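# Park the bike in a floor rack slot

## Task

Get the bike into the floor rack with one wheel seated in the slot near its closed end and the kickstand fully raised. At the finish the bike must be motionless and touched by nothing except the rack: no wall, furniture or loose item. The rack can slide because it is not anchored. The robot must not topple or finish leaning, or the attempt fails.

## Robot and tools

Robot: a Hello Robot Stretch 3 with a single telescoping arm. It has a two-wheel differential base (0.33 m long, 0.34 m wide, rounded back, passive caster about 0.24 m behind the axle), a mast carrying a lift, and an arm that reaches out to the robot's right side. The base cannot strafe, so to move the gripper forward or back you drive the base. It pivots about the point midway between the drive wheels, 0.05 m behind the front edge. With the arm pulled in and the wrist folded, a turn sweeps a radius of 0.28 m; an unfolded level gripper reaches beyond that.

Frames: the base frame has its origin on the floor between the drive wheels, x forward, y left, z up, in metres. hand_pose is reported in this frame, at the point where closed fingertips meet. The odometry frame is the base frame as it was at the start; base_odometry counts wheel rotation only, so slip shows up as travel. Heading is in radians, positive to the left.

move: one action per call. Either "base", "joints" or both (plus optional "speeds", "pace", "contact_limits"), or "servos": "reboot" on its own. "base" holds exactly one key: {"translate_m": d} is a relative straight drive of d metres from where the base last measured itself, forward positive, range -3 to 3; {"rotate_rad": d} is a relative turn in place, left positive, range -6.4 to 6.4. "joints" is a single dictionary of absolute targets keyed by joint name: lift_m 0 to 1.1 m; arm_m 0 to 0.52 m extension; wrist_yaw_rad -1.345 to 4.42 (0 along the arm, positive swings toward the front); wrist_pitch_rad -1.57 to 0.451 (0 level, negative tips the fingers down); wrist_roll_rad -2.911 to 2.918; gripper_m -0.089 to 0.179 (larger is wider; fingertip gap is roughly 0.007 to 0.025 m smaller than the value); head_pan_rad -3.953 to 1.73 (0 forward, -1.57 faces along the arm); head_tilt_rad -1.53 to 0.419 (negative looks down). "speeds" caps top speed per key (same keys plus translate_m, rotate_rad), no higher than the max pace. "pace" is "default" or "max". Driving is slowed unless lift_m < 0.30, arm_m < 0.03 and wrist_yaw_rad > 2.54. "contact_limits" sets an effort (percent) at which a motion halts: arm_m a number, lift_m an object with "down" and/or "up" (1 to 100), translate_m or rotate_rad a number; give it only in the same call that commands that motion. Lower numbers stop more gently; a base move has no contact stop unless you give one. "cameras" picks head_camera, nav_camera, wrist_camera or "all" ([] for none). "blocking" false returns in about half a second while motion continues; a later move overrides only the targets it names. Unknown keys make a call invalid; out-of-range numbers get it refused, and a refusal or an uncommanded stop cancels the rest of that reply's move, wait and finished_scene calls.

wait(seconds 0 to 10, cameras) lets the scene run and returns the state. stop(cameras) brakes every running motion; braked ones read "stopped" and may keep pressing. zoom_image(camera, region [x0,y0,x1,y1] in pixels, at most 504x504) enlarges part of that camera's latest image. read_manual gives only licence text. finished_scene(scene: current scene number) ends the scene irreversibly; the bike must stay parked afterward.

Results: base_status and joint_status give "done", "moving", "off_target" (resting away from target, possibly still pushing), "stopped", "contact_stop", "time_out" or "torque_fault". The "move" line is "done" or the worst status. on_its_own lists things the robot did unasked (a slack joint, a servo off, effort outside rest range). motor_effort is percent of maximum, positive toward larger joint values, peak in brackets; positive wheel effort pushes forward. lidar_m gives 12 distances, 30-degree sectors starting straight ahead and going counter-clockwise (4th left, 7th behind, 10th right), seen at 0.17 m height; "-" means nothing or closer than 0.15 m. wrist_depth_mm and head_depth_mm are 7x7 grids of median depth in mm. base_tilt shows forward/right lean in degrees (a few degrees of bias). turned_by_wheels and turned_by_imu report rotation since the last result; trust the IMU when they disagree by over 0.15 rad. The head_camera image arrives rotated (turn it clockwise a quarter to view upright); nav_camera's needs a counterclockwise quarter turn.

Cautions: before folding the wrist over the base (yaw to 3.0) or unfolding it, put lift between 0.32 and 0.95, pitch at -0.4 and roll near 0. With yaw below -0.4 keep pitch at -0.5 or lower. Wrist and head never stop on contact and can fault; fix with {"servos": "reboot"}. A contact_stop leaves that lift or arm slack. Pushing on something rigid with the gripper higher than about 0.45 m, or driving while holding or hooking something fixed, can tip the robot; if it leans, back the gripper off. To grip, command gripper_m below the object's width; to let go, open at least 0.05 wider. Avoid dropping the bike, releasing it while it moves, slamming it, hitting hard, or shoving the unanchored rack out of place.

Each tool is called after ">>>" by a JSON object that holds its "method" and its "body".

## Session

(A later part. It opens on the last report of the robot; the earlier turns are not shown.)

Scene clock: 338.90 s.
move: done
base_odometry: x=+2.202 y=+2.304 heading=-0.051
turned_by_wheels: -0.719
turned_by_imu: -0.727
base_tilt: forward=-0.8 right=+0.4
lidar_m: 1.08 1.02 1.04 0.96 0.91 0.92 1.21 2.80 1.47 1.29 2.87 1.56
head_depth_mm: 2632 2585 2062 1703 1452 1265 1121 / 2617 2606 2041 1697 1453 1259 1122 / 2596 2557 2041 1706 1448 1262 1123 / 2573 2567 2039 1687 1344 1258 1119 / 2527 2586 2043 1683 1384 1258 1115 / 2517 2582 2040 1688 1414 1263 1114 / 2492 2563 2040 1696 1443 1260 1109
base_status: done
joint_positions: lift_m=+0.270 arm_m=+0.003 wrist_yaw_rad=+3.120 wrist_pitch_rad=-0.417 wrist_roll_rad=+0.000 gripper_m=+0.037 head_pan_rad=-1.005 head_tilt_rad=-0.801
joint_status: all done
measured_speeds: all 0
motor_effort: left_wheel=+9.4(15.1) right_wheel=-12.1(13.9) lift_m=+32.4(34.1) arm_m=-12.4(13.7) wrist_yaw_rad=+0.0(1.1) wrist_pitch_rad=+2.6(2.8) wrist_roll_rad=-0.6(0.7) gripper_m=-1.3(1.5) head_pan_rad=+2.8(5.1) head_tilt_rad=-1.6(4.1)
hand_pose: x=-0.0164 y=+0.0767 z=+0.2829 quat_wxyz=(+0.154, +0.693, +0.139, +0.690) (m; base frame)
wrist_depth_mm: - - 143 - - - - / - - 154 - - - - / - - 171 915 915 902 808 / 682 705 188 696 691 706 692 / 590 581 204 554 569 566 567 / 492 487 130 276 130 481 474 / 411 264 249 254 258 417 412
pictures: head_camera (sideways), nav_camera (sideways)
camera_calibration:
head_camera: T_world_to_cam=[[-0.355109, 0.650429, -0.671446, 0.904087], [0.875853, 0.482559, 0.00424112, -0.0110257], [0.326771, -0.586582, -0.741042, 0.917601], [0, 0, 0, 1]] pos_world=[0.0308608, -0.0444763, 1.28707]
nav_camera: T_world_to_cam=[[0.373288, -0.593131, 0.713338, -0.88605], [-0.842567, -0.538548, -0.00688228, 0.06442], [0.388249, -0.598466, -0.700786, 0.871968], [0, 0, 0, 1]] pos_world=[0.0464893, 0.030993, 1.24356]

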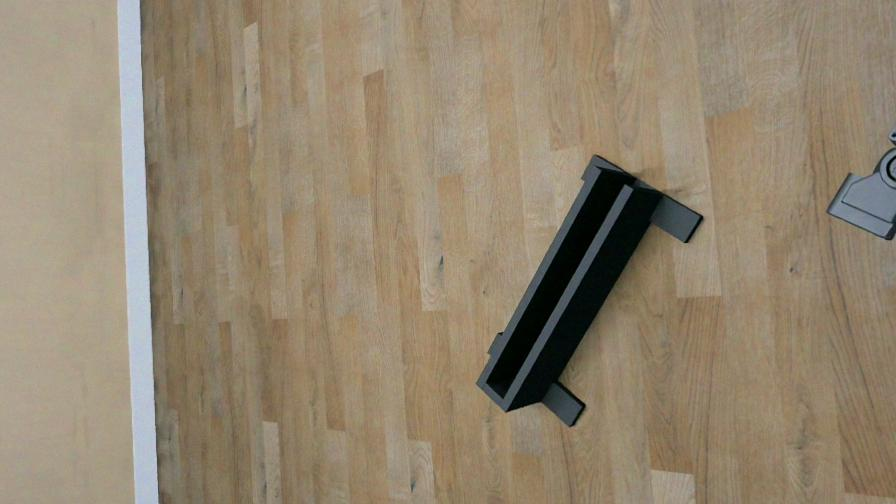

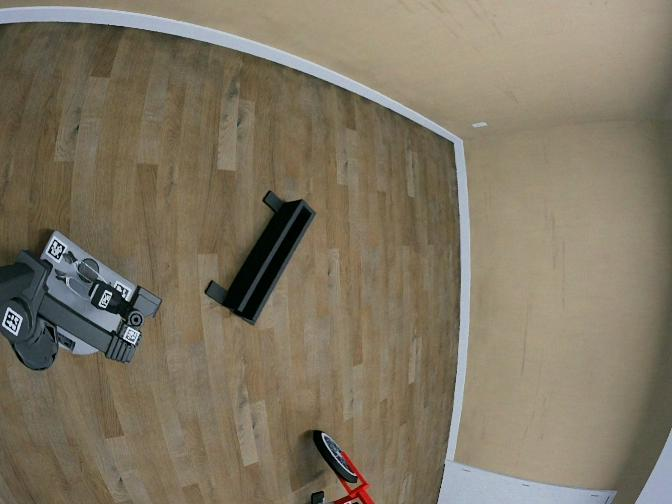

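>>> {"method": "move", "body": {"base": {"rotate_rad": -0.25}, "cameras": []}}

>>> {"method": "move", "body": {"base": {"translate_m": 0.56}, "joints": {"lift_m": 0.6}, "cameras": []}}

>>> {"method": "move", "body": {"base": {"rotate_rad": 0.16}, "joints": {"wrist_yaw_rad": 0.0, "head_pan_rad": -1.57, "head_tilt_rad": -1.0}, "cameras": []}}

>>> {"method": "move", "body": {"joints": {"wrist_pitch_rad": -1.57, "wrist_roll_rad": 1.57, "gripper_m": 0.179, "arm_m": 0.34}, "cameras": ["head_camera", "wrist_camera"]}}

Scene clock: 358.23 s.
move: done
base_odometry: x=+2.202 y=+2.304 heading=-0.300
turned_by_wheels: -0.249
turned_by_imu: -0.253
base_tilt: forward=-0.8 right=+0.4
lidar_m: 1.22 1.02 1.02 1.09 0.91 0.91 1.01 1.66 1.97 1.28 2.87 2.28
head_depth_mm: 3024 2570 2051 1647 1444 1261 1116 / 2921 2596 2036 1678 1449 1263 1122 / 2839 2564 2034 1698 1445 1259 1117 / 2728 2575 2036 1693 1449 1258 1122 / 2622 2574 2039 1678 1326 1264 1118 / 2535 2561 2038 1696 1361 1250 1120 / 2457 2568 2036 1683 1367 1260 1113
base_status: done
joint_positions: lift_m=+0.270 arm_m=+0.003 wrist_yaw_rad=+3.120 wrist_pitch_rad=-0.417 wrist_roll_rad=+0.000 gripper_m=+0.037 head_pan_rad=-1.000 head_tilt_rad=-0.801
joint_status: not commanded
measured_speeds: all 0
motor_effort: left_wheel=+9.2(13.3) right_wheel=-11.8(14.8) lift_m=+29.9(32.0) arm_m=-12.4(12.9) wrist_yaw_rad=+0.3(0.8) wrist_pitch_rad=+2.6(2.8) wrist_roll_rad=+0.0(0.6) gripper_m=-0.8(1.2) head_pan_rad=+2.6(4.1) head_tilt_rad=+1.2(2.0)
hand_pose: x=-0.0164 y=+0.0767 z=+0.2829 quat_wxyz=(+0.154, +0.693, +0.139, +0.690) (m; base frame)
wrist_depth_mm: - - 142 - - - - / - - 153 - - - - / - - 172 919 930 847 805 / 674 711 188 710 713 688 683 / 584 586 204 548 565 572 567 / 491 487 130 276 130 480 479 / 415 267 249 255 260 413 411
pictures: none
No camera images: "cameras" was empty.

Scene clock: 364.97 s.
move: done
base_odometry: x=+2.737 y=+2.138 heading=-0.300
turned_by_wheels: +0.000
turned_by_imu: +0.001
base_tilt: forward=-0.8 right=+0.5
lidar_m: 0.77 0.65 0.64 0.73 1.19 1.32 1.49 2.43 1.38 2.93 2.46 1.44
head_depth_mm: 2629 2587 2030 1695 1444 1209 1083 / 2487 2606 2053 1704 1456 1177 423 / 2398 2577 2039 1697 1436 1178 461 / 2311 2543 2029 1701 1447 1207 1119 / 2241 2472 2040 1702 1449 1257 1122 / 2161 2364 2042 1687 1441 1260 1118 / 2071 2330 2033 1678 1444 1257 1112
base_status: done
joint_positions: lift_m=+0.600 arm_m=+0.003 wrist_yaw_rad=+3.120 wrist_pitch_rad=-0.417 wrist_roll_rad=+0.000 gripper_m=+0.037 head_pan_rad=-1.000 head_tilt_rad=-0.800
joint_status: all done
measured_speeds: all 0
motor_effort: left_wheel=+5.2(14.4) right_wheel=+1.8(8.7) lift_m=+33.2(36.5) arm_m=-12.8(13.5) wrist_yaw_rad=+0.2(0.9) wrist_pitch_rad=+2.6(2.8) wrist_roll_rad=-0.2(0.6) gripper_m=+1.0(2.2) head_pan_rad=+1.4(4.1) head_tilt_rad=+1.5(3.0)
hand_pose: x=-0.0164 y=+0.0767 z=+0.6129 quat_wxyz=(+0.154, +0.693, +0.139, +0.690) (m; base frame)
wrist_depth_mm: - - 142 - - - - / - - 153 - - - - / - - 171 - - - - / - - 186 - - - - / - - 204 - 859 - - / 866 879 130 255 130 803 - / 764 768 718 741 721 750 697
pictures: none
No camera images: "cameras" was empty.

Scene clock: 367.53 s.
move: done
base_odometry: x=+2.737 y=+2.138 heading=-0.141
turned_by_wheels: +0.159
turned_by_imu: +0.161
base_tilt: forward=-0.7 right=+0.5
lidar_m: 0.71 0.65 0.65 0.80 1.32 1.33 1.64 3.26 1.38 2.69 2.45 1.11
head_depth_mm: 2231 1771 1655 1485 1319 1207 1086 / 2220 1883 1670 1473 1258 422 392 / 2211 1888 1651 1467 1185 482 962 / 2184 1879 1645 1448 556 1006 946 / 2183 1857 1646 1457 1263 1191 1078 / 2173 1863 1640 1458 1276 1199 1089 / 2191 1875 1625 1455 1300 1187 1088
base_status: done
joint_positions: lift_m=+0.600 arm_m=+0.003 wrist_yaw_rad=+0.002 wrist_pitch_rad=-0.417 wrist_roll_rad=+0.000 gripper_m=+0.037 head_pan_rad=-1.573 head_tilt_rad=-1.000
joint_status: all done
measured_speeds: all 0
motor_effort: left_wheel=-6.5(8.9) right_wheel=+12.7(13.7) lift_m=+32.4(33.7) arm_m=-11.9(13.5) wrist_yaw_rad=-1.8(6.5) wrist_pitch_rad=+2.6(2.8) wrist_roll_rad=-0.5(0.7) gripper_m=-0.7(2.3) head_pan_rad=+3.2(6.2) head_tilt_rad=-5.9(7.7)
hand_pose: x=-0.0210 y=-0.3723 z=+0.6129 quat_wxyz=(+0.692, +0.147, -0.691, -0.146) (m; base frame)
wrist_depth_mm: - - - - - - - / - - - - - - - / - - - - - - - / - - - - - - - / - - - - - - - / 877 873 130 814 131 853 854 / 769 776 734 737 733 746 735
pictures: none
No camera images: "cameras" was empty.

Scene clock: 371.23 s.
move: done
base_odometry: x=+2.737 y=+2.138 heading=-0.141
turned_by_wheels: +0.000
turned_by_imu: -0.001
base_tilt: forward=-0.8 right=+0.5
lidar_m: 0.71 0.65 0.65 0.80 1.32 1.33 1.64 3.27 1.38 2.69 2.45 1.10
head_depth_mm: 2240 1788 1654 1467 1320 1202 1087 / 2215 1887 1665 1472 475 423 392 / 2226 1879 613 550 1253 1031 961 / 2235 1881 639 1422 1281 1196 945 / 2208 1878 1640 1457 1260 1189 1082 / 2177 1879 1631 1454 1274 1194 1087 / 2169 1861 1625 1453 1314 1192 1089
base_status: not commanded
joint_positions: lift_m=+0.600 arm_m=+0.340 wrist_yaw_rad=+0.002 wrist_pitch_rad=-1.544 wrist_roll_rad=+1.564 gripper_m=+0.179 head_pan_rad=-1.570 head_tilt_rad=-1.000
joint_status: all done
joint sent to its limit — wrist_pitch_rad, lower limit.
measured_speeds: all 0
motor_effort: left_wheel=-7.8(8.3) right_wheel=+12.8(13.4) lift_m=+31.4(33.2) arm_m=+12.2(15.1) wrist_yaw_rad=-2.1(2.2) wrist_pitch_rad=-2.0(3.6) wrist_roll_rad=+1.6(3.9) gripper_m=-0.1(100.0) head_pan_rad=+2.7(4.1) head_tilt_rad=-5.9(6.9)
hand_pose: x=-0.0216 y=-0.4674 z=+0.4819 quat_wxyz=(+0.004, +0.003, -0.716, -0.698) (m; base frame)
wrist_depth_mm: 601 611 608 514 589 591 450 / 614 622 620 505 604 547 452 / 638 636 625 507 614 530 459 / 653 645 645 497 635 526 471 / 673 653 671 504 642 649 641 / 121 143 679 676 681 136 122 / 115 698 719 690 697 692 116
pictures: head_camera (sideways), wrist_camera
camera_calibration:
head_camera: T_world_to_cam=[[0.0483935, 0.857732, -0.511814, 0.693685], [0.998094, -0.061174, -0.00814684, 0.00431331], [-0.0382975, -0.510444, -0.859058, 1.07326], [0, 0, 0, 1]] pos_world=[0.00322838, -0.046891, 1.27707]
wrist_camera: T_world_to_cam=[[0.0053547, 0.998664, -0.0513877, 0.498988], [0.985965, 0.00330259, 0.166922, -0.0204337], [0.166869, -0.0515602, -0.98463, 0.616855], [0, 0, 0, 1]] pos_world=[-0.0854588, -0.466449, 0.636427]

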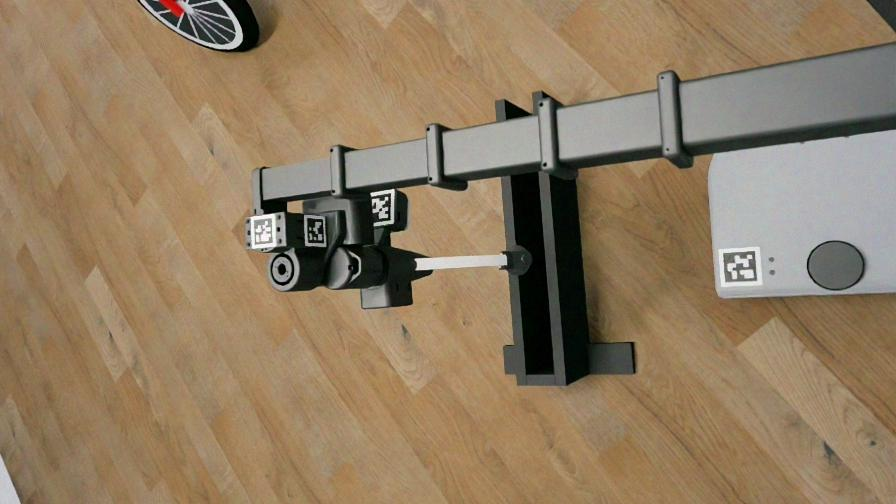

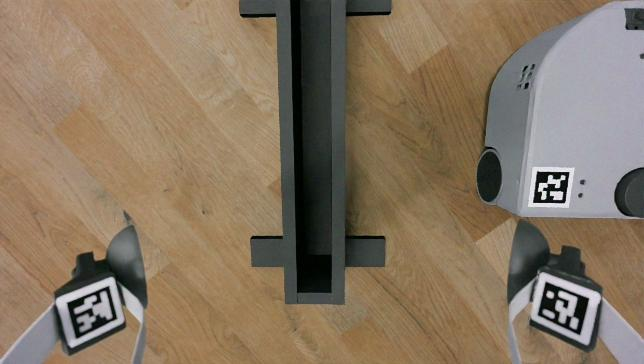

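>>> {"method": "move", "body": {"base": {"translate_m": -0.05}, "joints": {"lift_m": 0.38, "arm_m": 0.355}, "cameras": ["head_camera", "wrist_camera"]}}

Scene clock: 391.33 s.
move: done
base_odometry: x=+2.687 y=+2.145 heading=-0.141
turned_by_wheels: +0.000
turned_by_imu: -0.001
base_tilt: forward=-0.8 right=+0.5
lidar_m: 0.75 0.69 0.69 0.85 1.29 1.30 1.61 3.18 1.36 2.72 2.48 1.17
head_depth_mm: 2229 1671 1658 1472 1319 1204 1098 / 2192 1886 1664 1463 1299 1197 597 / 2200 1881 1643 1222 716 648 927 / 2170 1881 1650 863 1269 1195 947 / 2192 1879 1632 1460 1254 1195 1082 / 2195 1870 1619 1460 1251 1195 1086 / 2157 1867 1632 1460 1306 1189 1092
base_status: done
joint_positions: lift_m=+0.380 arm_m=+0.355 wrist_yaw_rad=+0.002 wrist_pitch_rad=-1.545 wrist_roll_rad=+1.564 gripper_m=+0.179 head_pan_rad=-1.570 head_tilt_rad=-1.000
joint_status: all done
measured_speeds: all 0
motor_effort: left_wheel=-3.9(10.4) right_wheel=-1.4(9.9) lift_m=+24.9(30.5) arm_m=+12.0(14.9) wrist_yaw_rad=-1.6(2.1) wrist_pitch_rad=-1.9(2.0) wrist_roll_rad=+1.7(2.3) gripper_m=+1.3(2.1) head_pan_rad=+2.1(4.0) head_tilt_rad=-5.0(7.0)
hand_pose: x=-0.0216 y=-0.4822 z=+0.2619 quat_wxyz=(+0.003, +0.003, -0.716, -0.698) (m; base frame)
wrist_depth_mm: 401 396 394 386 390 387 388 / 408 409 402 380 396 391 364 / 425 418 413 - 408 411 367 / 432 431 426 375 424 419 367 / 438 438 438 273 432 426 368 / 130 144 450 282 447 136 122 / 115 468 466 290 453 460 115
pictures: head_camera (sideways), wrist_camera
camera_calibration:
head_camera: T_world_to_cam=[[0.0481362, 0.857751, -0.511806, 0.693676], [0.99811, -0.0609001, -0.00819043, 0.00438033], [-0.0381944, -0.510445, -0.859062, 1.07327], [0, 0, 0, 1]] pos_world=[0.00322986, -0.0468906, 1.27707]
wrist_camera: T_world_to_cam=[[0.00543354, 0.998701, -0.0506655, 0.502284], [0.985963, 0.00310447, 0.166932, 0.0162393], [0.166873, -0.0508613, -0.984666, 0.399817], [0, 0, 0, 1]] pos_world=[-0.0854592, -0.481347, 0.416424]

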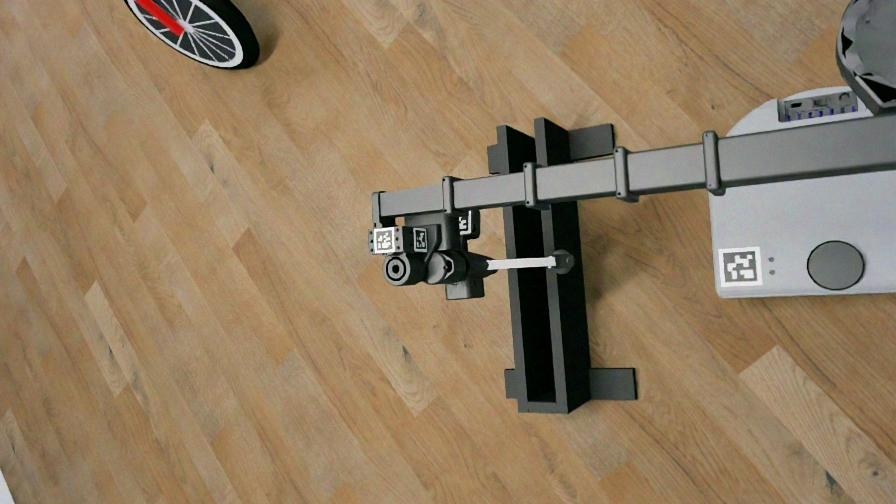

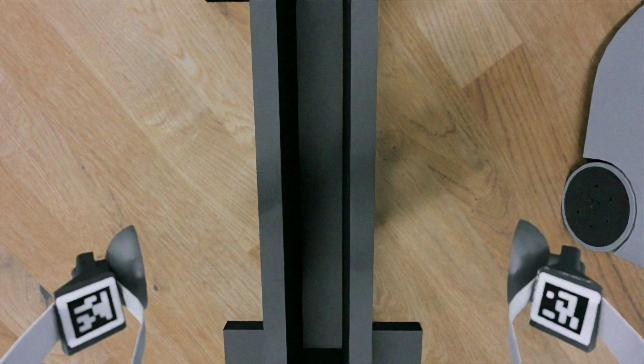

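>>> {"method": "move", "body": {"base": {"translate_m": -0.07}, "joints": {"lift_m": 0.23, "arm_m": 0.363}, "cameras": ["wrist_camera"]}}

Scene clock: 400.80 s.
move: done
base_odometry: x=+2.618 y=+2.155 heading=-0.141
turned_by_wheels: +0.000
turned_by_imu: -0.001
base_tilt: forward=-0.8 right=+0.6
lidar_m: 0.81 0.74 0.74 0.92 1.25 1.26 1.55 3.09 1.32 2.77 2.52 1.26
head_depth_mm: 2232 1588 1657 1476 1322 1207 1102 / 2199 1882 1645 1468 1320 1195 961 / 2190 1870 1648 1460 1186 795 728 / 2196 1868 1655 998 1267 1200 947 / 2190 1873 1637 1457 1264 1193 1083 / 2174 1841 1630 1460 1234 1191 1095 / 2159 1876 1620 1447 1295 1187 1089
base_status: done
joint_positions: lift_m=+0.230 arm_m=+0.363 wrist_yaw_rad=+0.002 wrist_pitch_rad=-1.545 wrist_roll_rad=+1.564 gripper_m=+0.179 head_pan_rad=-1.570 head_tilt_rad=-1.000
joint_status: all done
measured_speeds: all 0
motor_effort: left_wheel=-10.3(12.0) right_wheel=+4.9(5.6) lift_m=+24.8(28.8) arm_m=+12.8(14.0) wrist_yaw_rad=-0.7(2.0) wrist_pitch_rad=-1.8(2.0) wrist_roll_rad=+1.8(2.2) gripper_m=+1.2(1.6) head_pan_rad=+2.3(3.2) head_tilt_rad=-6.0(6.2)
hand_pose: x=-0.0216 y=-0.4901 z=+0.1119 quat_wxyz=(+0.003, +0.003, -0.716, -0.698) (m; base frame)
wrist_depth_mm: 255 255 147 - 104 250 247 / 263 262 124 - 106 258 256 / 272 269 124 228 109 262 262 / 277 275 124 227 - 272 269 / 285 281 117 - 116 276 276 / 120 138 121 239 119 136 122 / 115 300 124 - 123 293 115
pictures: wrist_camera
camera_calibration:
wrist_camera: T_world_to_cam=[[0.00538291, 0.998716, -0.0503704, 0.502598], [0.985963, 0.00310513, 0.166933, 0.0413041], [0.166875, -0.050562, -0.984681, 0.25186], [0, 0, 0, 1]] pos_world=[-0.0854589, -0.489346, 0.266423]

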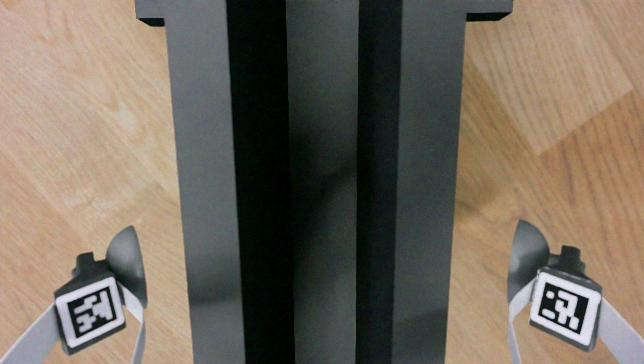

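>>> {"method": "move", "body": {"joints": {"lift_m": 0.19}, "cameras": []}}

>>> {"method": "move", "body": {"joints": {"gripper_m": 0.05}, "cameras": ["wrist_camera"]}}

Scene clock: 407.40 s.
move: done
base_odometry: x=+2.618 y=+2.155 heading=-0.141
turned_by_wheels: +0.000
turned_by_imu: -0.001
base_tilt: forward=-0.8 right=+0.6
lidar_m: 0.81 0.74 0.74 0.92 1.24 1.25 1.55 3.10 1.32 2.76 2.53 1.26
head_depth_mm: 2199 1595 1661 1481 1323 1205 1103 / 2216 1883 1658 1473 1324 1197 765 / 2194 1877 1652 1463 1258 852 762 / 2190 1870 1645 1060 1260 1196 949 / 2202 1872 1647 1461 1264 1197 1087 / 2169 1858 1639 1446 1232 1189 1092 / 2172 1854 1633 1456 1287 1190 1088
base_status: not commanded
joint_positions: lift_m=+0.190 arm_m=+0.363 wrist_yaw_rad=+0.002 wrist_pitch_rad=-1.539 wrist_roll_rad=+1.564 gripper_m=+0.179 head_pan_rad=-1.570 head_tilt_rad=-1.000
joint_status: all done
measured_speeds: all 0
motor_effort: left_wheel=-10.1(11.1) right_wheel=+4.8(5.8) lift_m=+24.0(26.5) arm_m=+10.9(12.2) wrist_yaw_rad=-1.8(2.1) wrist_pitch_rad=-3.1(3.4) wrist_roll_rad=+1.5(2.1) gripper_m=+0.4(1.7) head_pan_rad=+1.2(1.7) head_tilt_rad=-5.1(6.0)
hand_pose: x=-0.0216 y=-0.4919 z=+0.0718 quat_wxyz=(+0.003, +0.003, -0.718, -0.696) (m; base frame)
wrist_depth_mm: - - 139 213 - - 212 / - - 138 216 181 - 217 / - - 138 - 114 - 221 / - - 117 - 114 - 227 / 246 - 117 - 115 - 233 / 117 - 116 - - - 121 / 115 - 116 - 97 - 115
pictures: none
No camera images: "cameras" was empty.

Scene clock: 409.83 s.
move: done
base_odometry: x=+2.618 y=+2.155 heading=-0.141
turned_by_wheels: +0.000
turned_by_imu: +0.000
base_tilt: forward=-0.8 right=+0.6
lidar_m: 0.81 0.74 0.74 0.92 1.25 1.25 1.55 3.08 1.32 2.77 2.52 1.26
head_depth_mm: 2208 1592 1662 1469 1324 1206 1101 / 2193 1883 1649 1471 1318 1201 765 / 2204 1876 1650 1465 1261 852 768 / 2191 1886 1639 1061 1257 1198 948 / 2186 1865 1637 1463 1264 1200 1083 / 2172 1860 1621 1448 1234 1193 1087 / 2167 1862 1632 1454 1286 1186 1084
base_status: not commanded
joint_positions: lift_m=+0.190 arm_m=+0.363 wrist_yaw_rad=+0.002 wrist_pitch_rad=-1.537 wrist_roll_rad=+1.564 gripper_m=+0.053 head_pan_rad=-1.570 head_tilt_rad=-1.000
joint_status: all done
measured_speeds: all 0
motor_effort: left_wheel=-10.3(11.0) right_wheel=+4.9(5.7) lift_m=+25.0(25.8) arm_m=+10.6(11.6) wrist_yaw_rad=-1.5(2.1) wrist_pitch_rad=-3.4(3.9) wrist_roll_rad=+1.8(2.1) gripper_m=-59.5(100.0) head_pan_rad=+0.1(1.9) head_tilt_rad=-4.2(5.9)
hand_pose: x=-0.0216 y=-0.4921 z=+0.0718 quat_wxyz=(+0.003, +0.003, -0.719, -0.695) (m; base frame)
wrist_depth_mm: - - 136 212 - - 210 / - - 136 - 186 - 217 / - - 135 - 116 - 223 / 240 - 115 - 116 - 226 / 247 - 115 - 116 - 235 / 251 - 115 - - 119 240 / 113 - 115 - 98 251 112
pictures: wrist_camera
camera_calibration:
wrist_camera: T_world_to_cam=[[0.00541018, 0.998292, -0.0581769, 0.502955], [0.985962, 0.00438382, 0.166914, 0.0486427], [0.166884, -0.0582633, -0.984254, 0.208397], [0, 0, 0, 1]] pos_world=[-0.085459, -0.490168, 0.226257]

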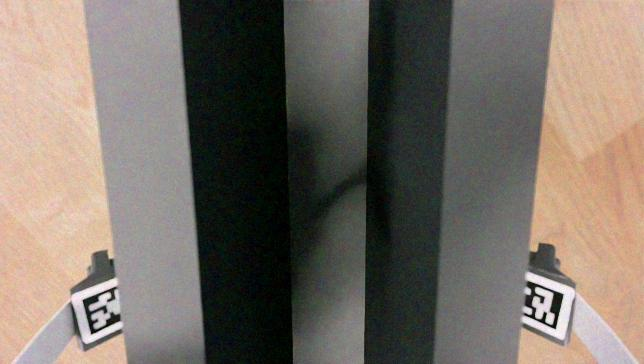

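>>> {"method": "move", "body": {"base": {"rotate_rad": 0.9}, "speeds": {"rotate_rad": 0.25}, "cameras": ["wrist_camera", "head_camera"]}}

Scene clock: 420.07 s.
move: done
base_odometry: x=+2.618 y=+2.155 heading=+0.758
turned_by_wheels: +0.899
turned_by_imu: +0.905
base_tilt: forward=-0.8 right=+0.5
lidar_m: 0.74 0.84 1.25 1.24 1.40 2.33 1.33 1.56 2.53 1.61 0.88 0.74
head_depth_mm: 2198 1904 1674 1466 1320 1199 1102 / 2195 1887 1662 1470 1319 1194 765 / 2214 1885 1656 1465 1258 852 767 / 2186 1888 1654 1064 1264 1191 948 / 2203 1860 1638 1453 1264 1197 1086 / 2030 1853 1639 1453 1253 1195 1091 / 1547 1653 1601 1455 1289 1193 1087
base_status: done
joint_positions: lift_m=+0.190 arm_m=+0.363 wrist_yaw_rad=-0.003 wrist_pitch_rad=-1.537 wrist_roll_rad=+1.577 gripper_m=+0.056 head_pan_rad=-1.570 head_tilt_rad=-1.000
joint_status: not commanded
measured_speeds: all 0
on_its_own: gripper_m is held at +0.055, not at your +0.050, by its stall guard, which is not easing now
motor_effort: left_wheel=-9.8(19.0) right_wheel=+15.4(21.0) lift_m=+28.1(28.7) arm_m=+10.7(13.9) wrist_yaw_rad=+2.4(3.7) wrist_pitch_rad=-3.2(3.7) wrist_roll_rad=-2.5(2.8) gripper_m=-20.8(22.9) head_pan_rad=-0.7(1.5) head_tilt_rad=-3.6(5.9)
hand_pose: x=-0.0215 y=-0.4923 z=+0.0718 quat_wxyz=(-0.003, -0.003, -0.719, -0.695) (m; base frame)
wrist_depth_mm: - - 132 - 119 - 212 / - - 132 - - - 217 / - - 132 - 119 - 222 / 241 - 98 - 119 - 227 / 248 - 132 - 120 - 235 / 251 - 112 - 119 120 239 / 112 - 112 - 100 119 113
pictures: head_camera (sideways), wrist_camera
camera_calibration:
head_camera: T_world_to_cam=[[0.0481362, 0.857751, -0.511806, 0.693676], [0.99811, -0.0609001, -0.00819043, 0.00438033], [-0.0381944, -0.510445, -0.859062, 1.07327], [0, 0, 0, 1]] pos_world=[0.00322986, -0.0468906, 1.27707]
wrist_camera: T_world_to_cam=[[0.0233269, 0.998012, -0.0585471, 0.503347], [0.985818, -0.0132278, 0.167293, 0.0399038], [0.166186, -0.0616193, -0.984167, 0.206738], [0, 0, 0, 1]] pos_world=[-0.0854364, -0.489079, 0.226259]

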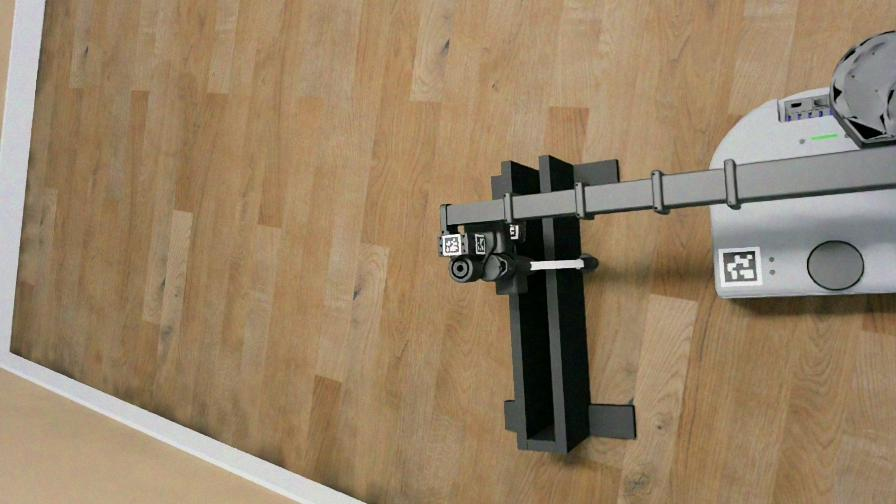

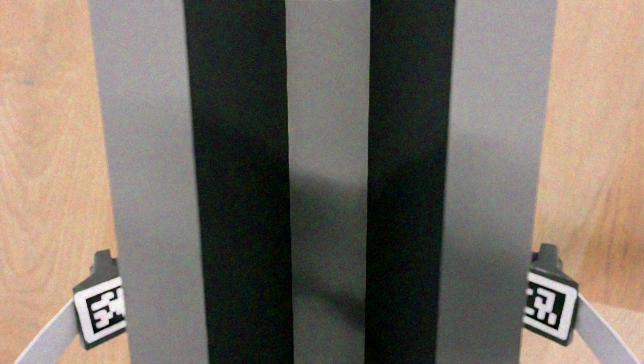

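>>> {"method": "move", "body": {"base": {"rotate_rad": 0.3}, "speeds": {"rotate_rad": 0.4}, "cameras": []}}

>>> {"method": "move", "body": {"base": {"translate_m": -0.42}, "cameras": []}}

>>> {"method": "move", "body": {"base": {"rotate_rad": -0.6}, "joints": {"head_pan_rad": -1.9, "head_tilt_rad": -0.8}, "speeds": {"rotate_rad": 0.3}, "cameras": ["nav_camera", "head_camera"]}}

Scene clock: 432.43 s.
move: done
base_odometry: x=+2.618 y=+2.155 heading=+1.058
turned_by_wheels: +0.299
turned_by_imu: +0.301
base_tilt: forward=-0.9 right=+0.4
lidar_m: 0.77 1.05 1.24 1.29 1.75 2.23 1.32 2.63 2.52 1.05 0.77 0.74
head_depth_mm: 2200 1905 1648 1478 1323 1200 1099 / 2217 1897 1645 1474 1319 1203 767 / 2087 1883 1649 1456 1259 856 765 / 1680 1852 1646 1055 1261 1194 946 / 1368 1604 1640 1461 1253 1188 1081 / 1139 1307 1507 1453 1248 1192 1095 / 984 1108 1251 1389 1288 1189 1088
base_status: done
joint_positions: lift_m=+0.190 arm_m=+0.363 wrist_yaw_rad=-0.003 wrist_pitch_rad=-1.537 wrist_roll_rad=+1.577 gripper_m=+0.056 head_pan_rad=-1.570 head_tilt_rad=-1.000
joint_status: not commanded
measured_speeds: all 0
on_its_own: gripper_m is held at +0.055, not at your +0.050, by its stall guard, which is not easing now
motor_effort: left_wheel=-8.6(16.0) right_wheel=+15.7(22.3) lift_m=+29.6(30.0) arm_m=+1.2(2.4) wrist_yaw_rad=+2.3(3.4) wrist_pitch_rad=-3.4(3.4) wrist_roll_rad=-2.3(2.8) gripper_m=-21.6(22.2) head_pan_rad=-1.1(2.1) head_tilt_rad=-3.8(5.1)
hand_pose: x=-0.0215 y=-0.4922 z=+0.0718 quat_wxyz=(-0.003, -0.003, -0.719, -0.695) (m; base frame)
wrist_depth_mm: - - 133 - 119 - 211 / - - 133 - - - 217 / - - 132 - 119 - 222 / 242 - 98 - 119 - 229 / 247 - 132 - 120 - 234 / 252 - 113 - 119 119 239 / 112 - 113 - 100 119 113
pictures: none
No camera images: "cameras" was empty.

Scene clock: 437.77 s.
move: done
base_odometry: x=+2.412 y=+1.789 heading=+1.058
turned_by_wheels: +0.000
turned_by_imu: -0.003
base_tilt: forward=-0.8 right=+0.6
lidar_m: 1.14 1.51 1.45 1.51 2.05 1.25 0.90 2.41 2.32 1.58 1.14 1.10
head_depth_mm: 2117 1878 1651 1474 1325 1199 1106 / 2154 1895 1651 1464 1322 1198 764 / 2212 1878 1648 1462 1253 853 765 / 2181 1868 1637 1055 1264 1195 948 / 2029 1875 1628 1451 1256 1193 1085 / 1728 1834 1638 1461 1245 1188 1091 / 1489 1654 1633 1443 1293 1187 1093
base_status: done
joint_positions: lift_m=+0.190 arm_m=+0.363 wrist_yaw_rad=-0.003 wrist_pitch_rad=-1.539 wrist_roll_rad=+1.576 gripper_m=+0.056 head_pan_rad=-1.570 head_tilt_rad=-1.000
joint_status: not commanded
measured_speeds: all 0
on_its_own: gripper_m is held at +0.055, not at your +0.050, by its stall guard, which is not easing now
motor_effort: left_wheel=-2.5(11.8) right_wheel=-6.4(13.6) lift_m=+25.1(33.1) arm_m=+3.0(3.5) wrist_yaw_rad=+2.3(3.3) wrist_pitch_rad=-3.0(3.5) wrist_roll_rad=-2.3(2.9) gripper_m=-21.9(22.8) head_pan_rad=-2.1(3.2) head_tilt_rad=-3.6(5.6)
hand_pose: x=-0.0215 y=-0.4918 z=+0.0718 quat_wxyz=(-0.003, -0.003, -0.718, -0.696) (m; base frame)
wrist_depth_mm: - - 135 212 - - 211 / - - 134 - - - 216 / - - 114 - 117 - 223 / 240 - 114 - 117 - 229 / 247 - 133 - 118 - 234 / 250 - 113 - - 119 238 / 112 - 113 - 100 119 113
pictures: none
No camera images: "cameras" was empty.

Scene clock: 440.43 s.
move: done
base_odometry: x=+2.412 y=+1.789 heading=+0.459
turned_by_wheels: -0.599
turned_by_imu: -0.604
base_tilt: forward=-0.8 right=+0.5
lidar_m: 1.10 1.13 1.45 1.45 1.48 1.91 3.67 0.91 2.47 2.32 1.72 1.17
head_depth_mm: 2783 2606 2048 1706 1452 1256 1115 / 2609 2570 2063 1687 1455 1259 1119 / 2483 2609 2041 1704 1455 1261 1117 / 2334 2565 2045 1695 1442 1197 933 / 2211 2452 2040 1693 1436 1155 1116 / 2100 2399 2049 1688 1446 1144 1118 / 2006 2295 2036 1675 1444 1253 1092
base_status: done
joint_positions: lift_m=+0.190 arm_m=+0.363 wrist_yaw_rad=+0.003 wrist_pitch_rad=-1.539 wrist_roll_rad=+1.565 gripper_m=+0.056 head_pan_rad=-1.902 head_tilt_rad=-0.800
joint_status: all done
measured_speeds: all 0
on_its_own: gripper_m is held at +0.055, not at your +0.050, by its stall guard, which is not easing now
motor_effort: left_wheel=+13.8(18.3) right_wheel=-12.3(16.9) lift_m=+21.5(23.8) arm_m=+13.2(14.3) wrist_yaw_rad=-1.8(2.9) wrist_pitch_rad=-3.0(3.2) wrist_roll_rad=+1.2(2.5) gripper_m=-21.7(22.8) head_pan_rad=+2.9(3.8) head_tilt_rad=+1.4(3.1)
hand_pose: x=-0.0216 y=-0.4918 z=+0.0718 quat_wxyz=(+0.003, +0.003, -0.718, -0.696) (m; base frame)
wrist_depth_mm: - - 136 211 - - 212 / - - 135 - 187 - 216 / - - 134 - 117 - 222 / 240 - 114 - 118 - 228 / 246 - 133 - 118 - 235 / 250 - 113 - - 119 239 / 113 - 113 - 100 119 112
pictures: head_camera (sideways), nav_camera (sideways)
camera_calibration:
head_camera: T_world_to_cam=[[0.286553, 0.682763, -0.672103, 0.90101], [0.923574, -0.383396, 0.0042908, -0.0114579], [-0.254752, -0.621966, -0.740446, 0.920333], [0, 0, 0, 1]] pos_world=[-0.013148, -0.0471535, 1.28708]
nav_camera: T_world_to_cam=[[-0.230395, -0.661152, 0.714, -0.883241], [-0.946578, 0.322401, -0.00690591, 0.0650053], [-0.225629, -0.677448, -0.700112, 0.874826], [0, 0, 0, 1]] pos_world=[0.0554236, -0.0122661, 1.24356]

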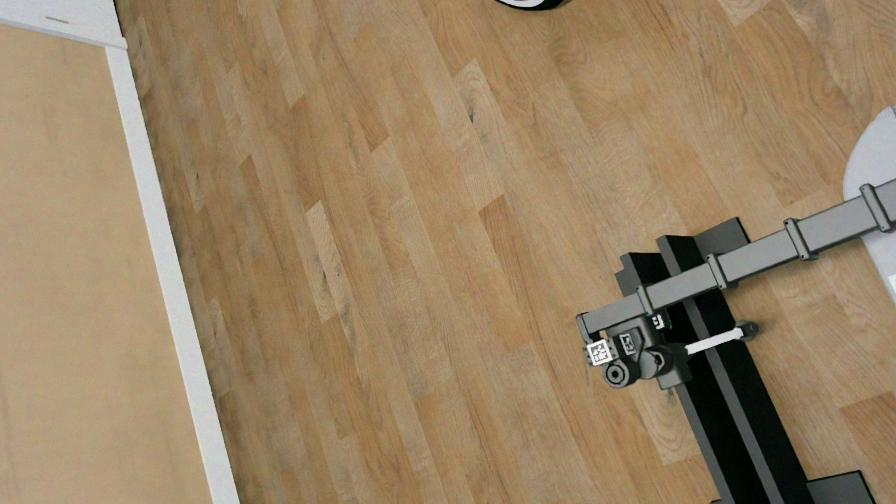

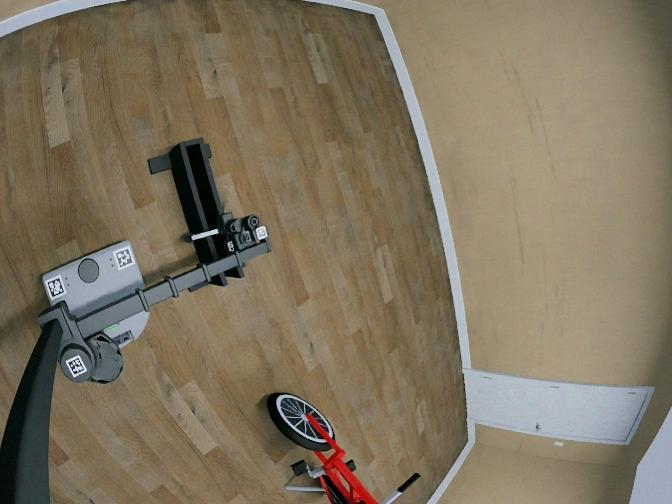

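>>> {"method": "move", "body": {"joints": {"head_pan_rad": -2.3, "head_tilt_rad": -0.6}, "cameras": ["nav_camera", "head_camera"]}}

Scene clock: 449.10 s.
move: done
base_odometry: x=+2.412 y=+1.789 heading=+0.459
turned_by_wheels: +0.000
turned_by_imu: -0.001
base_tilt: forward=-0.8 right=+0.5
lidar_m: 1.11 1.13 1.45 1.45 1.48 1.91 3.66 0.91 2.47 2.32 1.72 1.18
head_depth_mm: 3298 3611 2856 1740 1648 1388 1189 / 3537 3736 2825 2105 1406 1399 1188 / 3613 3860 2874 2101 1602 1394 1186 / 3153 3516 2832 2099 1691 1395 1195 / 2797 3065 2864 2131 1673 1397 1201 / 2546 2759 2820 2117 1698 1402 1094 / 2316 2510 2675 2099 1687 1394 842
base_status: not commanded
joint_positions: lift_m=+0.190 arm_m=+0.363 wrist_yaw_rad=+0.003 wrist_pitch_rad=-1.539 wrist_roll_rad=+1.565 gripper_m=+0.056 head_pan_rad=-2.307 head_tilt_rad=-0.596
joint_status: all done
measured_speeds: all 0
on_its_own: gripper_m is held at +0.055, not at your +0.050, by its stall guard, which is not easing now
motor_effort: left_wheel=+14.5(14.5) right_wheel=-12.3(13.0) lift_m=+29.5(29.8) arm_m=+13.5(13.9) wrist_yaw_rad=-1.9(2.3) wrist_pitch_rad=-2.9(3.1) wrist_roll_rad=+1.3(1.7) gripper_m=-20.4(22.0) head_pan_rad=-0.8(4.2) head_tilt_rad=+2.0(3.4)
hand_pose: x=-0.0216 y=-0.4918 z=+0.0718 quat_wxyz=(+0.003, +0.003, -0.718, -0.696) (m; base frame)
wrist_depth_mm: - - 135 212 - - 211 / - - 135 - 187 - 217 / - - 134 - 117 - 223 / 240 - 114 - 117 - 228 / 248 - 133 - 118 - 235 / 252 - 113 - - 119 238 / 112 - 113 - 100 119 112
pictures: head_camera (sideways), nav_camera (sideways)
camera_calibration:
head_camera: T_world_to_cam=[[0.43103, 0.40226, -0.807713, 1.07687], [0.698876, -0.715045, 0.0168413, -0.0263963], [-0.570776, -0.57175, -0.589336, 0.725672], [0, 0, 0, 1]] pos_world=[-0.0315219, -0.0371553, 1.29791]
nav_camera: T_world_to_cam=[[-0.365698, -0.398954, 0.840893, -1.04781], [-0.743548, 0.668655, -0.00612624, 0.0628216], [-0.559823, -0.627484, -0.541167, 0.670129], [0, 0, 0, 1]] pos_world=[0.038684, -0.0395367, 1.24413]

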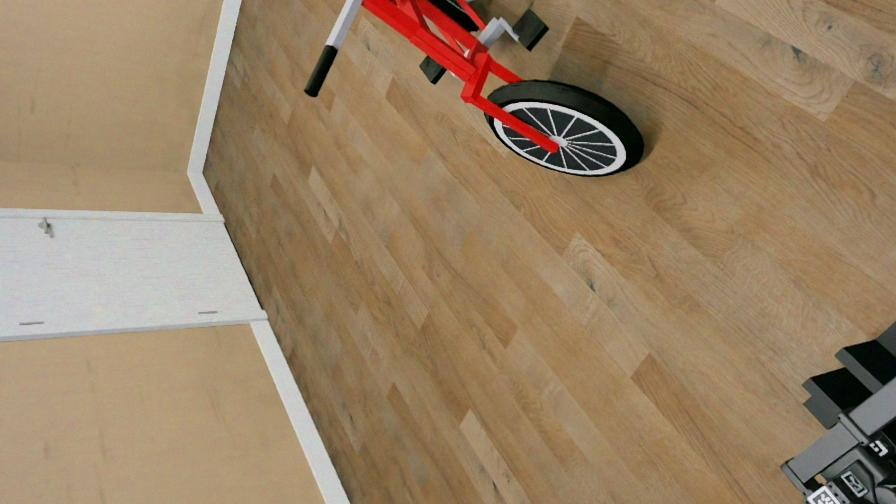

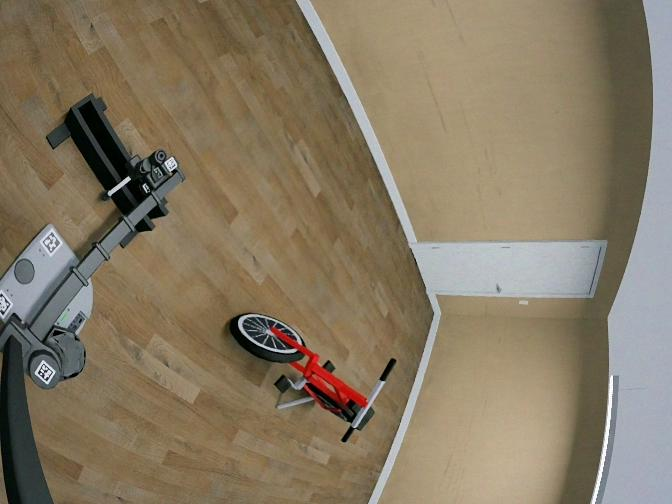

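>>> {"method": "move", "body": {"base": {"rotate_rad": -0.1}, "joints": {"arm_m": 0.485, "head_pan_rad": -2.5, "head_tilt_rad": -0.5}, "cameras": ["head_camera"]}}

>>> {"method": "zoom_image", "body": {"camera": "head_camera", "region": [300, 0, 800, 504]}}

Scene clock: 463.30 s.
move: done
base_odometry: x=+2.412 y=+1.789 heading=+0.359
turned_by_wheels: -0.100
turned_by_imu: -0.101
base_tilt: forward=-0.8 right=+0.5
lidar_m: 1.10 1.11 1.35 1.45 1.46 1.76 3.40 0.91 2.57 2.32 1.95 1.23
head_depth_mm: 3035 3309 3466 2415 1822 1474 1244 / 3143 3422 3493 2357 1854 1482 1243 / 3286 3574 3527 1679 1795 1495 1248 / 3387 3785 3524 2422 1425 1415 1244 / 3495 3880 3532 2439 1859 1504 1259 / 3510 3833 3586 2443 1860 1496 1251 / 3031 3236 3260 2447 1866 1501 1256
base_status: done
joint_positions: lift_m=+0.190 arm_m=+0.485 wrist_yaw_rad=+0.005 wrist_pitch_rad=-1.555 wrist_roll_rad=+1.562 gripper_m=+0.056 head_pan_rad=-2.500 head_tilt_rad=-0.501
joint_status: all done
measured_speeds: all 0
on_its_own: gripper_m is held at +0.055, not at your +0.050, by its stall guard, which is not easing now
motor_effort: left_wheel=+9.9(19.7) right_wheel=-9.9(19.1) lift_m=+15.1(30.5) arm_m=+15.4(17.0) wrist_yaw_rad=-4.5(5.2) wrist_pitch_rad=+0.0(3.1) wrist_roll_rad=+2.1(2.6) gripper_m=-21.8(22.2) head_pan_rad=-2.2(4.2) head_tilt_rad=+3.9(4.8)
hand_pose: x=-0.0216 y=-0.6097 z=+0.0721 quat_wxyz=(+0.005, +0.005, -0.712, -0.702) (m; base frame)
wrist_depth_mm: - - 135 - 118 - 214 / - - 133 219 - - 221 / - - 133 - 102 - 226 / 238 - 160 - 121 - 231 / 245 - 130 - 122 - 238 / 250 - 109 - - 119 241 / 108 - 108 - 92 120 113
pictures: head_camera (sideways)
camera_calibration:
head_camera: T_world_to_cam=[[0.43633, 0.2645, -0.860033, 1.14507], [0.5503, -0.834664, 0.0224914, -0.0327912], [-0.71189, -0.483089, -0.509743, 0.623006], [0, 0, 0, 1]] pos_world=[-0.0380733, -0.0292742, 1.30311]

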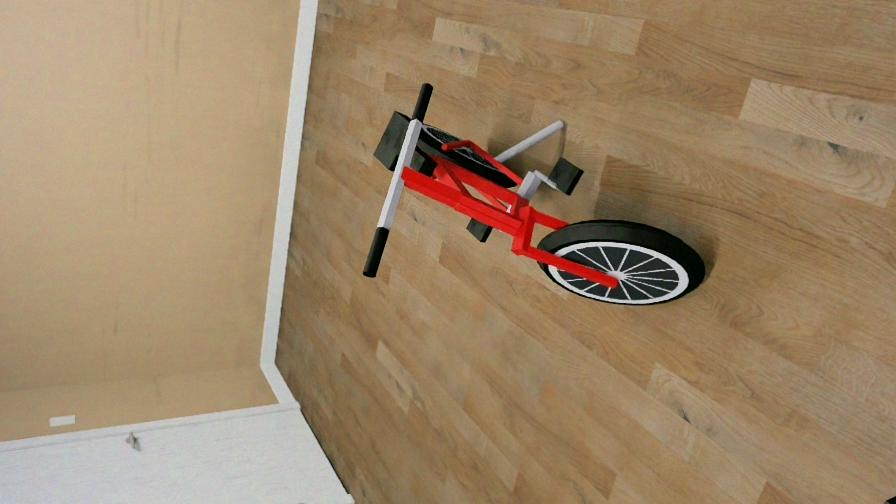

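Scaled by 1.000.

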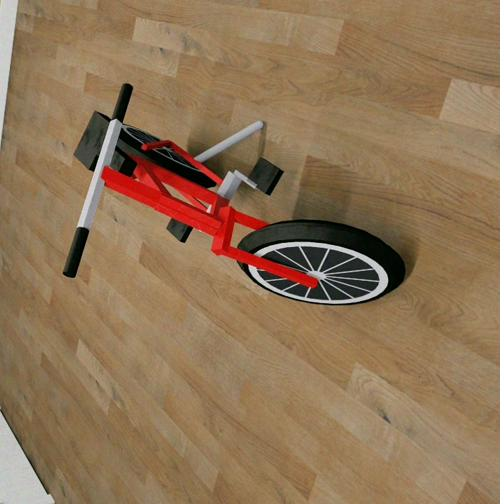

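>>> {"method": "move", "body": {"base": {"rotate_rad": 0.14}, "joints": {"arm_m": 0.445}, "cameras": []}}

>>> {"method": "move", "body": {"base": {"translate_m": -0.15}, "joints": {"head_pan_rad": -2.4, "head_tilt_rad": -0.55}, "cameras": ["head_camera","nav_camera"]}}

Scene clock: 493.67 s.
move: done
base_odometry: x=+2.412 y=+1.789 heading=+0.498
turned_by_wheels: +0.139
turned_by_imu: +0.140
base_tilt: forward=-0.8 right=+0.5
lidar_m: 1.11 1.13 1.51 1.45 1.49 1.98 1.63 0.91 2.44 2.32 1.65 1.16
head_depth_mm: 3103 3346 3524 2133 1850 1485 1238 / 3270 3577 3566 1649 1735 1485 1243 / 3448 3820 3594 2420 1427 1418 1253 / 3617 3974 3526 2423 1846 1489 1251 / 3332 3666 3558 2461 1856 1507 1248 / 2914 3163 3261 2420 1875 1493 1254 / 2635 2827 2985 2488 1844 1497 1255
base_status: done
joint_positions: lift_m=+0.190 arm_m=+0.445 wrist_yaw_rad=-0.005 wrist_pitch_rad=-1.555 wrist_roll_rad=+1.580 gripper_m=+0.056 head_pan_rad=-2.500 head_tilt_rad=-0.500
joint_status: all done
measured_speeds: all 0
on_its_own: gripper_m is held at +0.055, not at your +0.050, by its stall guard, which is not easing now
motor_effort: left_wheel=-11.2(18.0) right_wheel=+11.0(21.9) lift_m=+17.9(18.3) arm_m=-14.8(16.0) wrist_yaw_rad=+3.9(4.9) wrist_pitch_rad=-0.2(0.2) wrist_roll_rad=-3.6(4.1) gripper_m=-20.7(22.8) head_pan_rad=-1.7(2.1) head_tilt_rad=+3.7(4.7)
hand_pose: x=-0.0214 y=-0.5697 z=+0.0721 quat_wxyz=(-0.005, -0.005, -0.713, -0.702) (m; base frame)
wrist_depth_mm: - - - - 117 - 215 / - - 136 218 181 - 220 / - - 114 - 117 - 226 / 238 - 114 - 118 - 232 / 243 - 134 - 118 - 238 / 250 - 113 - 118 119 243 / 111 - 113 211 101 255 112
pictures: none
No camera images: "cameras" was empty.

Scene clock: 496.30 s.
move: done
base_odometry: x=+2.280 y=+1.717 heading=+0.499
turned_by_wheels: +0.000
turned_by_imu: -0.001
base_tilt: forward=-0.8 right=+0.5
lidar_m: 1.26 1.29 1.52 1.44 1.49 1.97 1.68 0.77 2.44 2.32 1.86 1.32
head_depth_mm: 3077 3386 3153 1648 1695 1429 1211 / 3224 3581 3107 2084 1604 1434 1207 / 3547 3875 3117 2258 1374 1331 1215 / 3380 3780 3128 2245 1748 1425 1211 / 2970 3269 3178 2225 1758 1449 1217 / 2635 2914 2978 2257 1763 1443 1226 / 2421 2587 2812 2273 1755 1453 1213
base_status: done
joint_positions: lift_m=+0.190 arm_m=+0.445 wrist_yaw_rad=-0.004 wrist_pitch_rad=-1.555 wrist_roll_rad=+1.577 gripper_m=+0.056 head_pan_rad=-2.400 head_tilt_rad=-0.549
joint_status: all done
measured_speeds: all 0
on_its_own: gripper_m is held at +0.055, not at your +0.050, by its stall guard, which is not easing now
motor_effort: left_wheel=+1.2(11.8) right_wheel=-10.1(14.0) lift_m=+19.5(20.0) arm_m=+13.3(15.5) wrist_yaw_rad=+3.9(5.6) wrist_pitch_rad=-0.1(0.2) wrist_roll_rad=-2.3(3.9) gripper_m=-20.4(22.9) head_pan_rad=+2.2(4.6) head_tilt_rad=-3.9(4.6)
hand_pose: x=-0.0214 y=-0.5697 z=+0.0721 quat_wxyz=(-0.003, -0.004, -0.713, -0.702) (m; base frame)
wrist_depth_mm: - - 136 - 118 - 214 / - - 135 216 181 - 220 / - - 134 - 119 - 225 / 237 - 97 - 119 - 233 / 243 - 112 - 120 - 240 / 248 - 111 - - 120 244 / 110 - 131 - 103 119 112
pictures: head_camera (sideways), nav_camera (sideways)
camera_calibration:
head_camera: T_world_to_cam=[[0.438039, 0.334616, -0.834358, 1.11162], [0.630281, -0.776118, 0.0196398, -0.0296061], [-0.640989, -0.534484, -0.550873, 0.676092], [0, 0, 0, 1]] pos_world=[-0.0349072, -0.0335846, 1.30051]
nav_camera: T_world_to_cam=[[-0.371595, -0.336364, 0.865318, -1.07961], [-0.678632, 0.734454, -0.005931, 0.0621799], [-0.633542, -0.589437, -0.501187, 0.618497], [0, 0, 0, 1]] pos_world=[0.0328614, -0.0442473, 1.24456]

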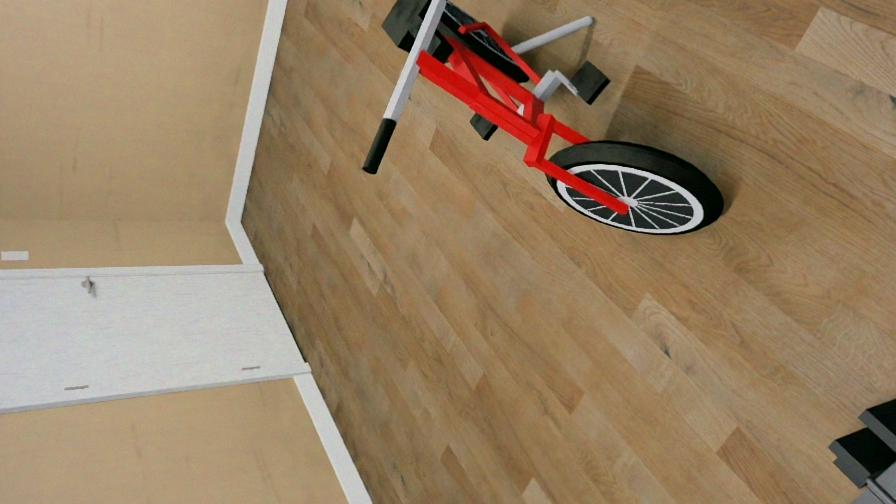

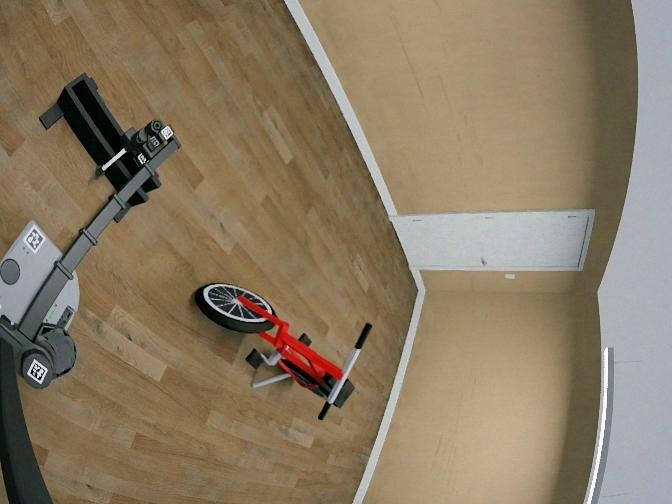

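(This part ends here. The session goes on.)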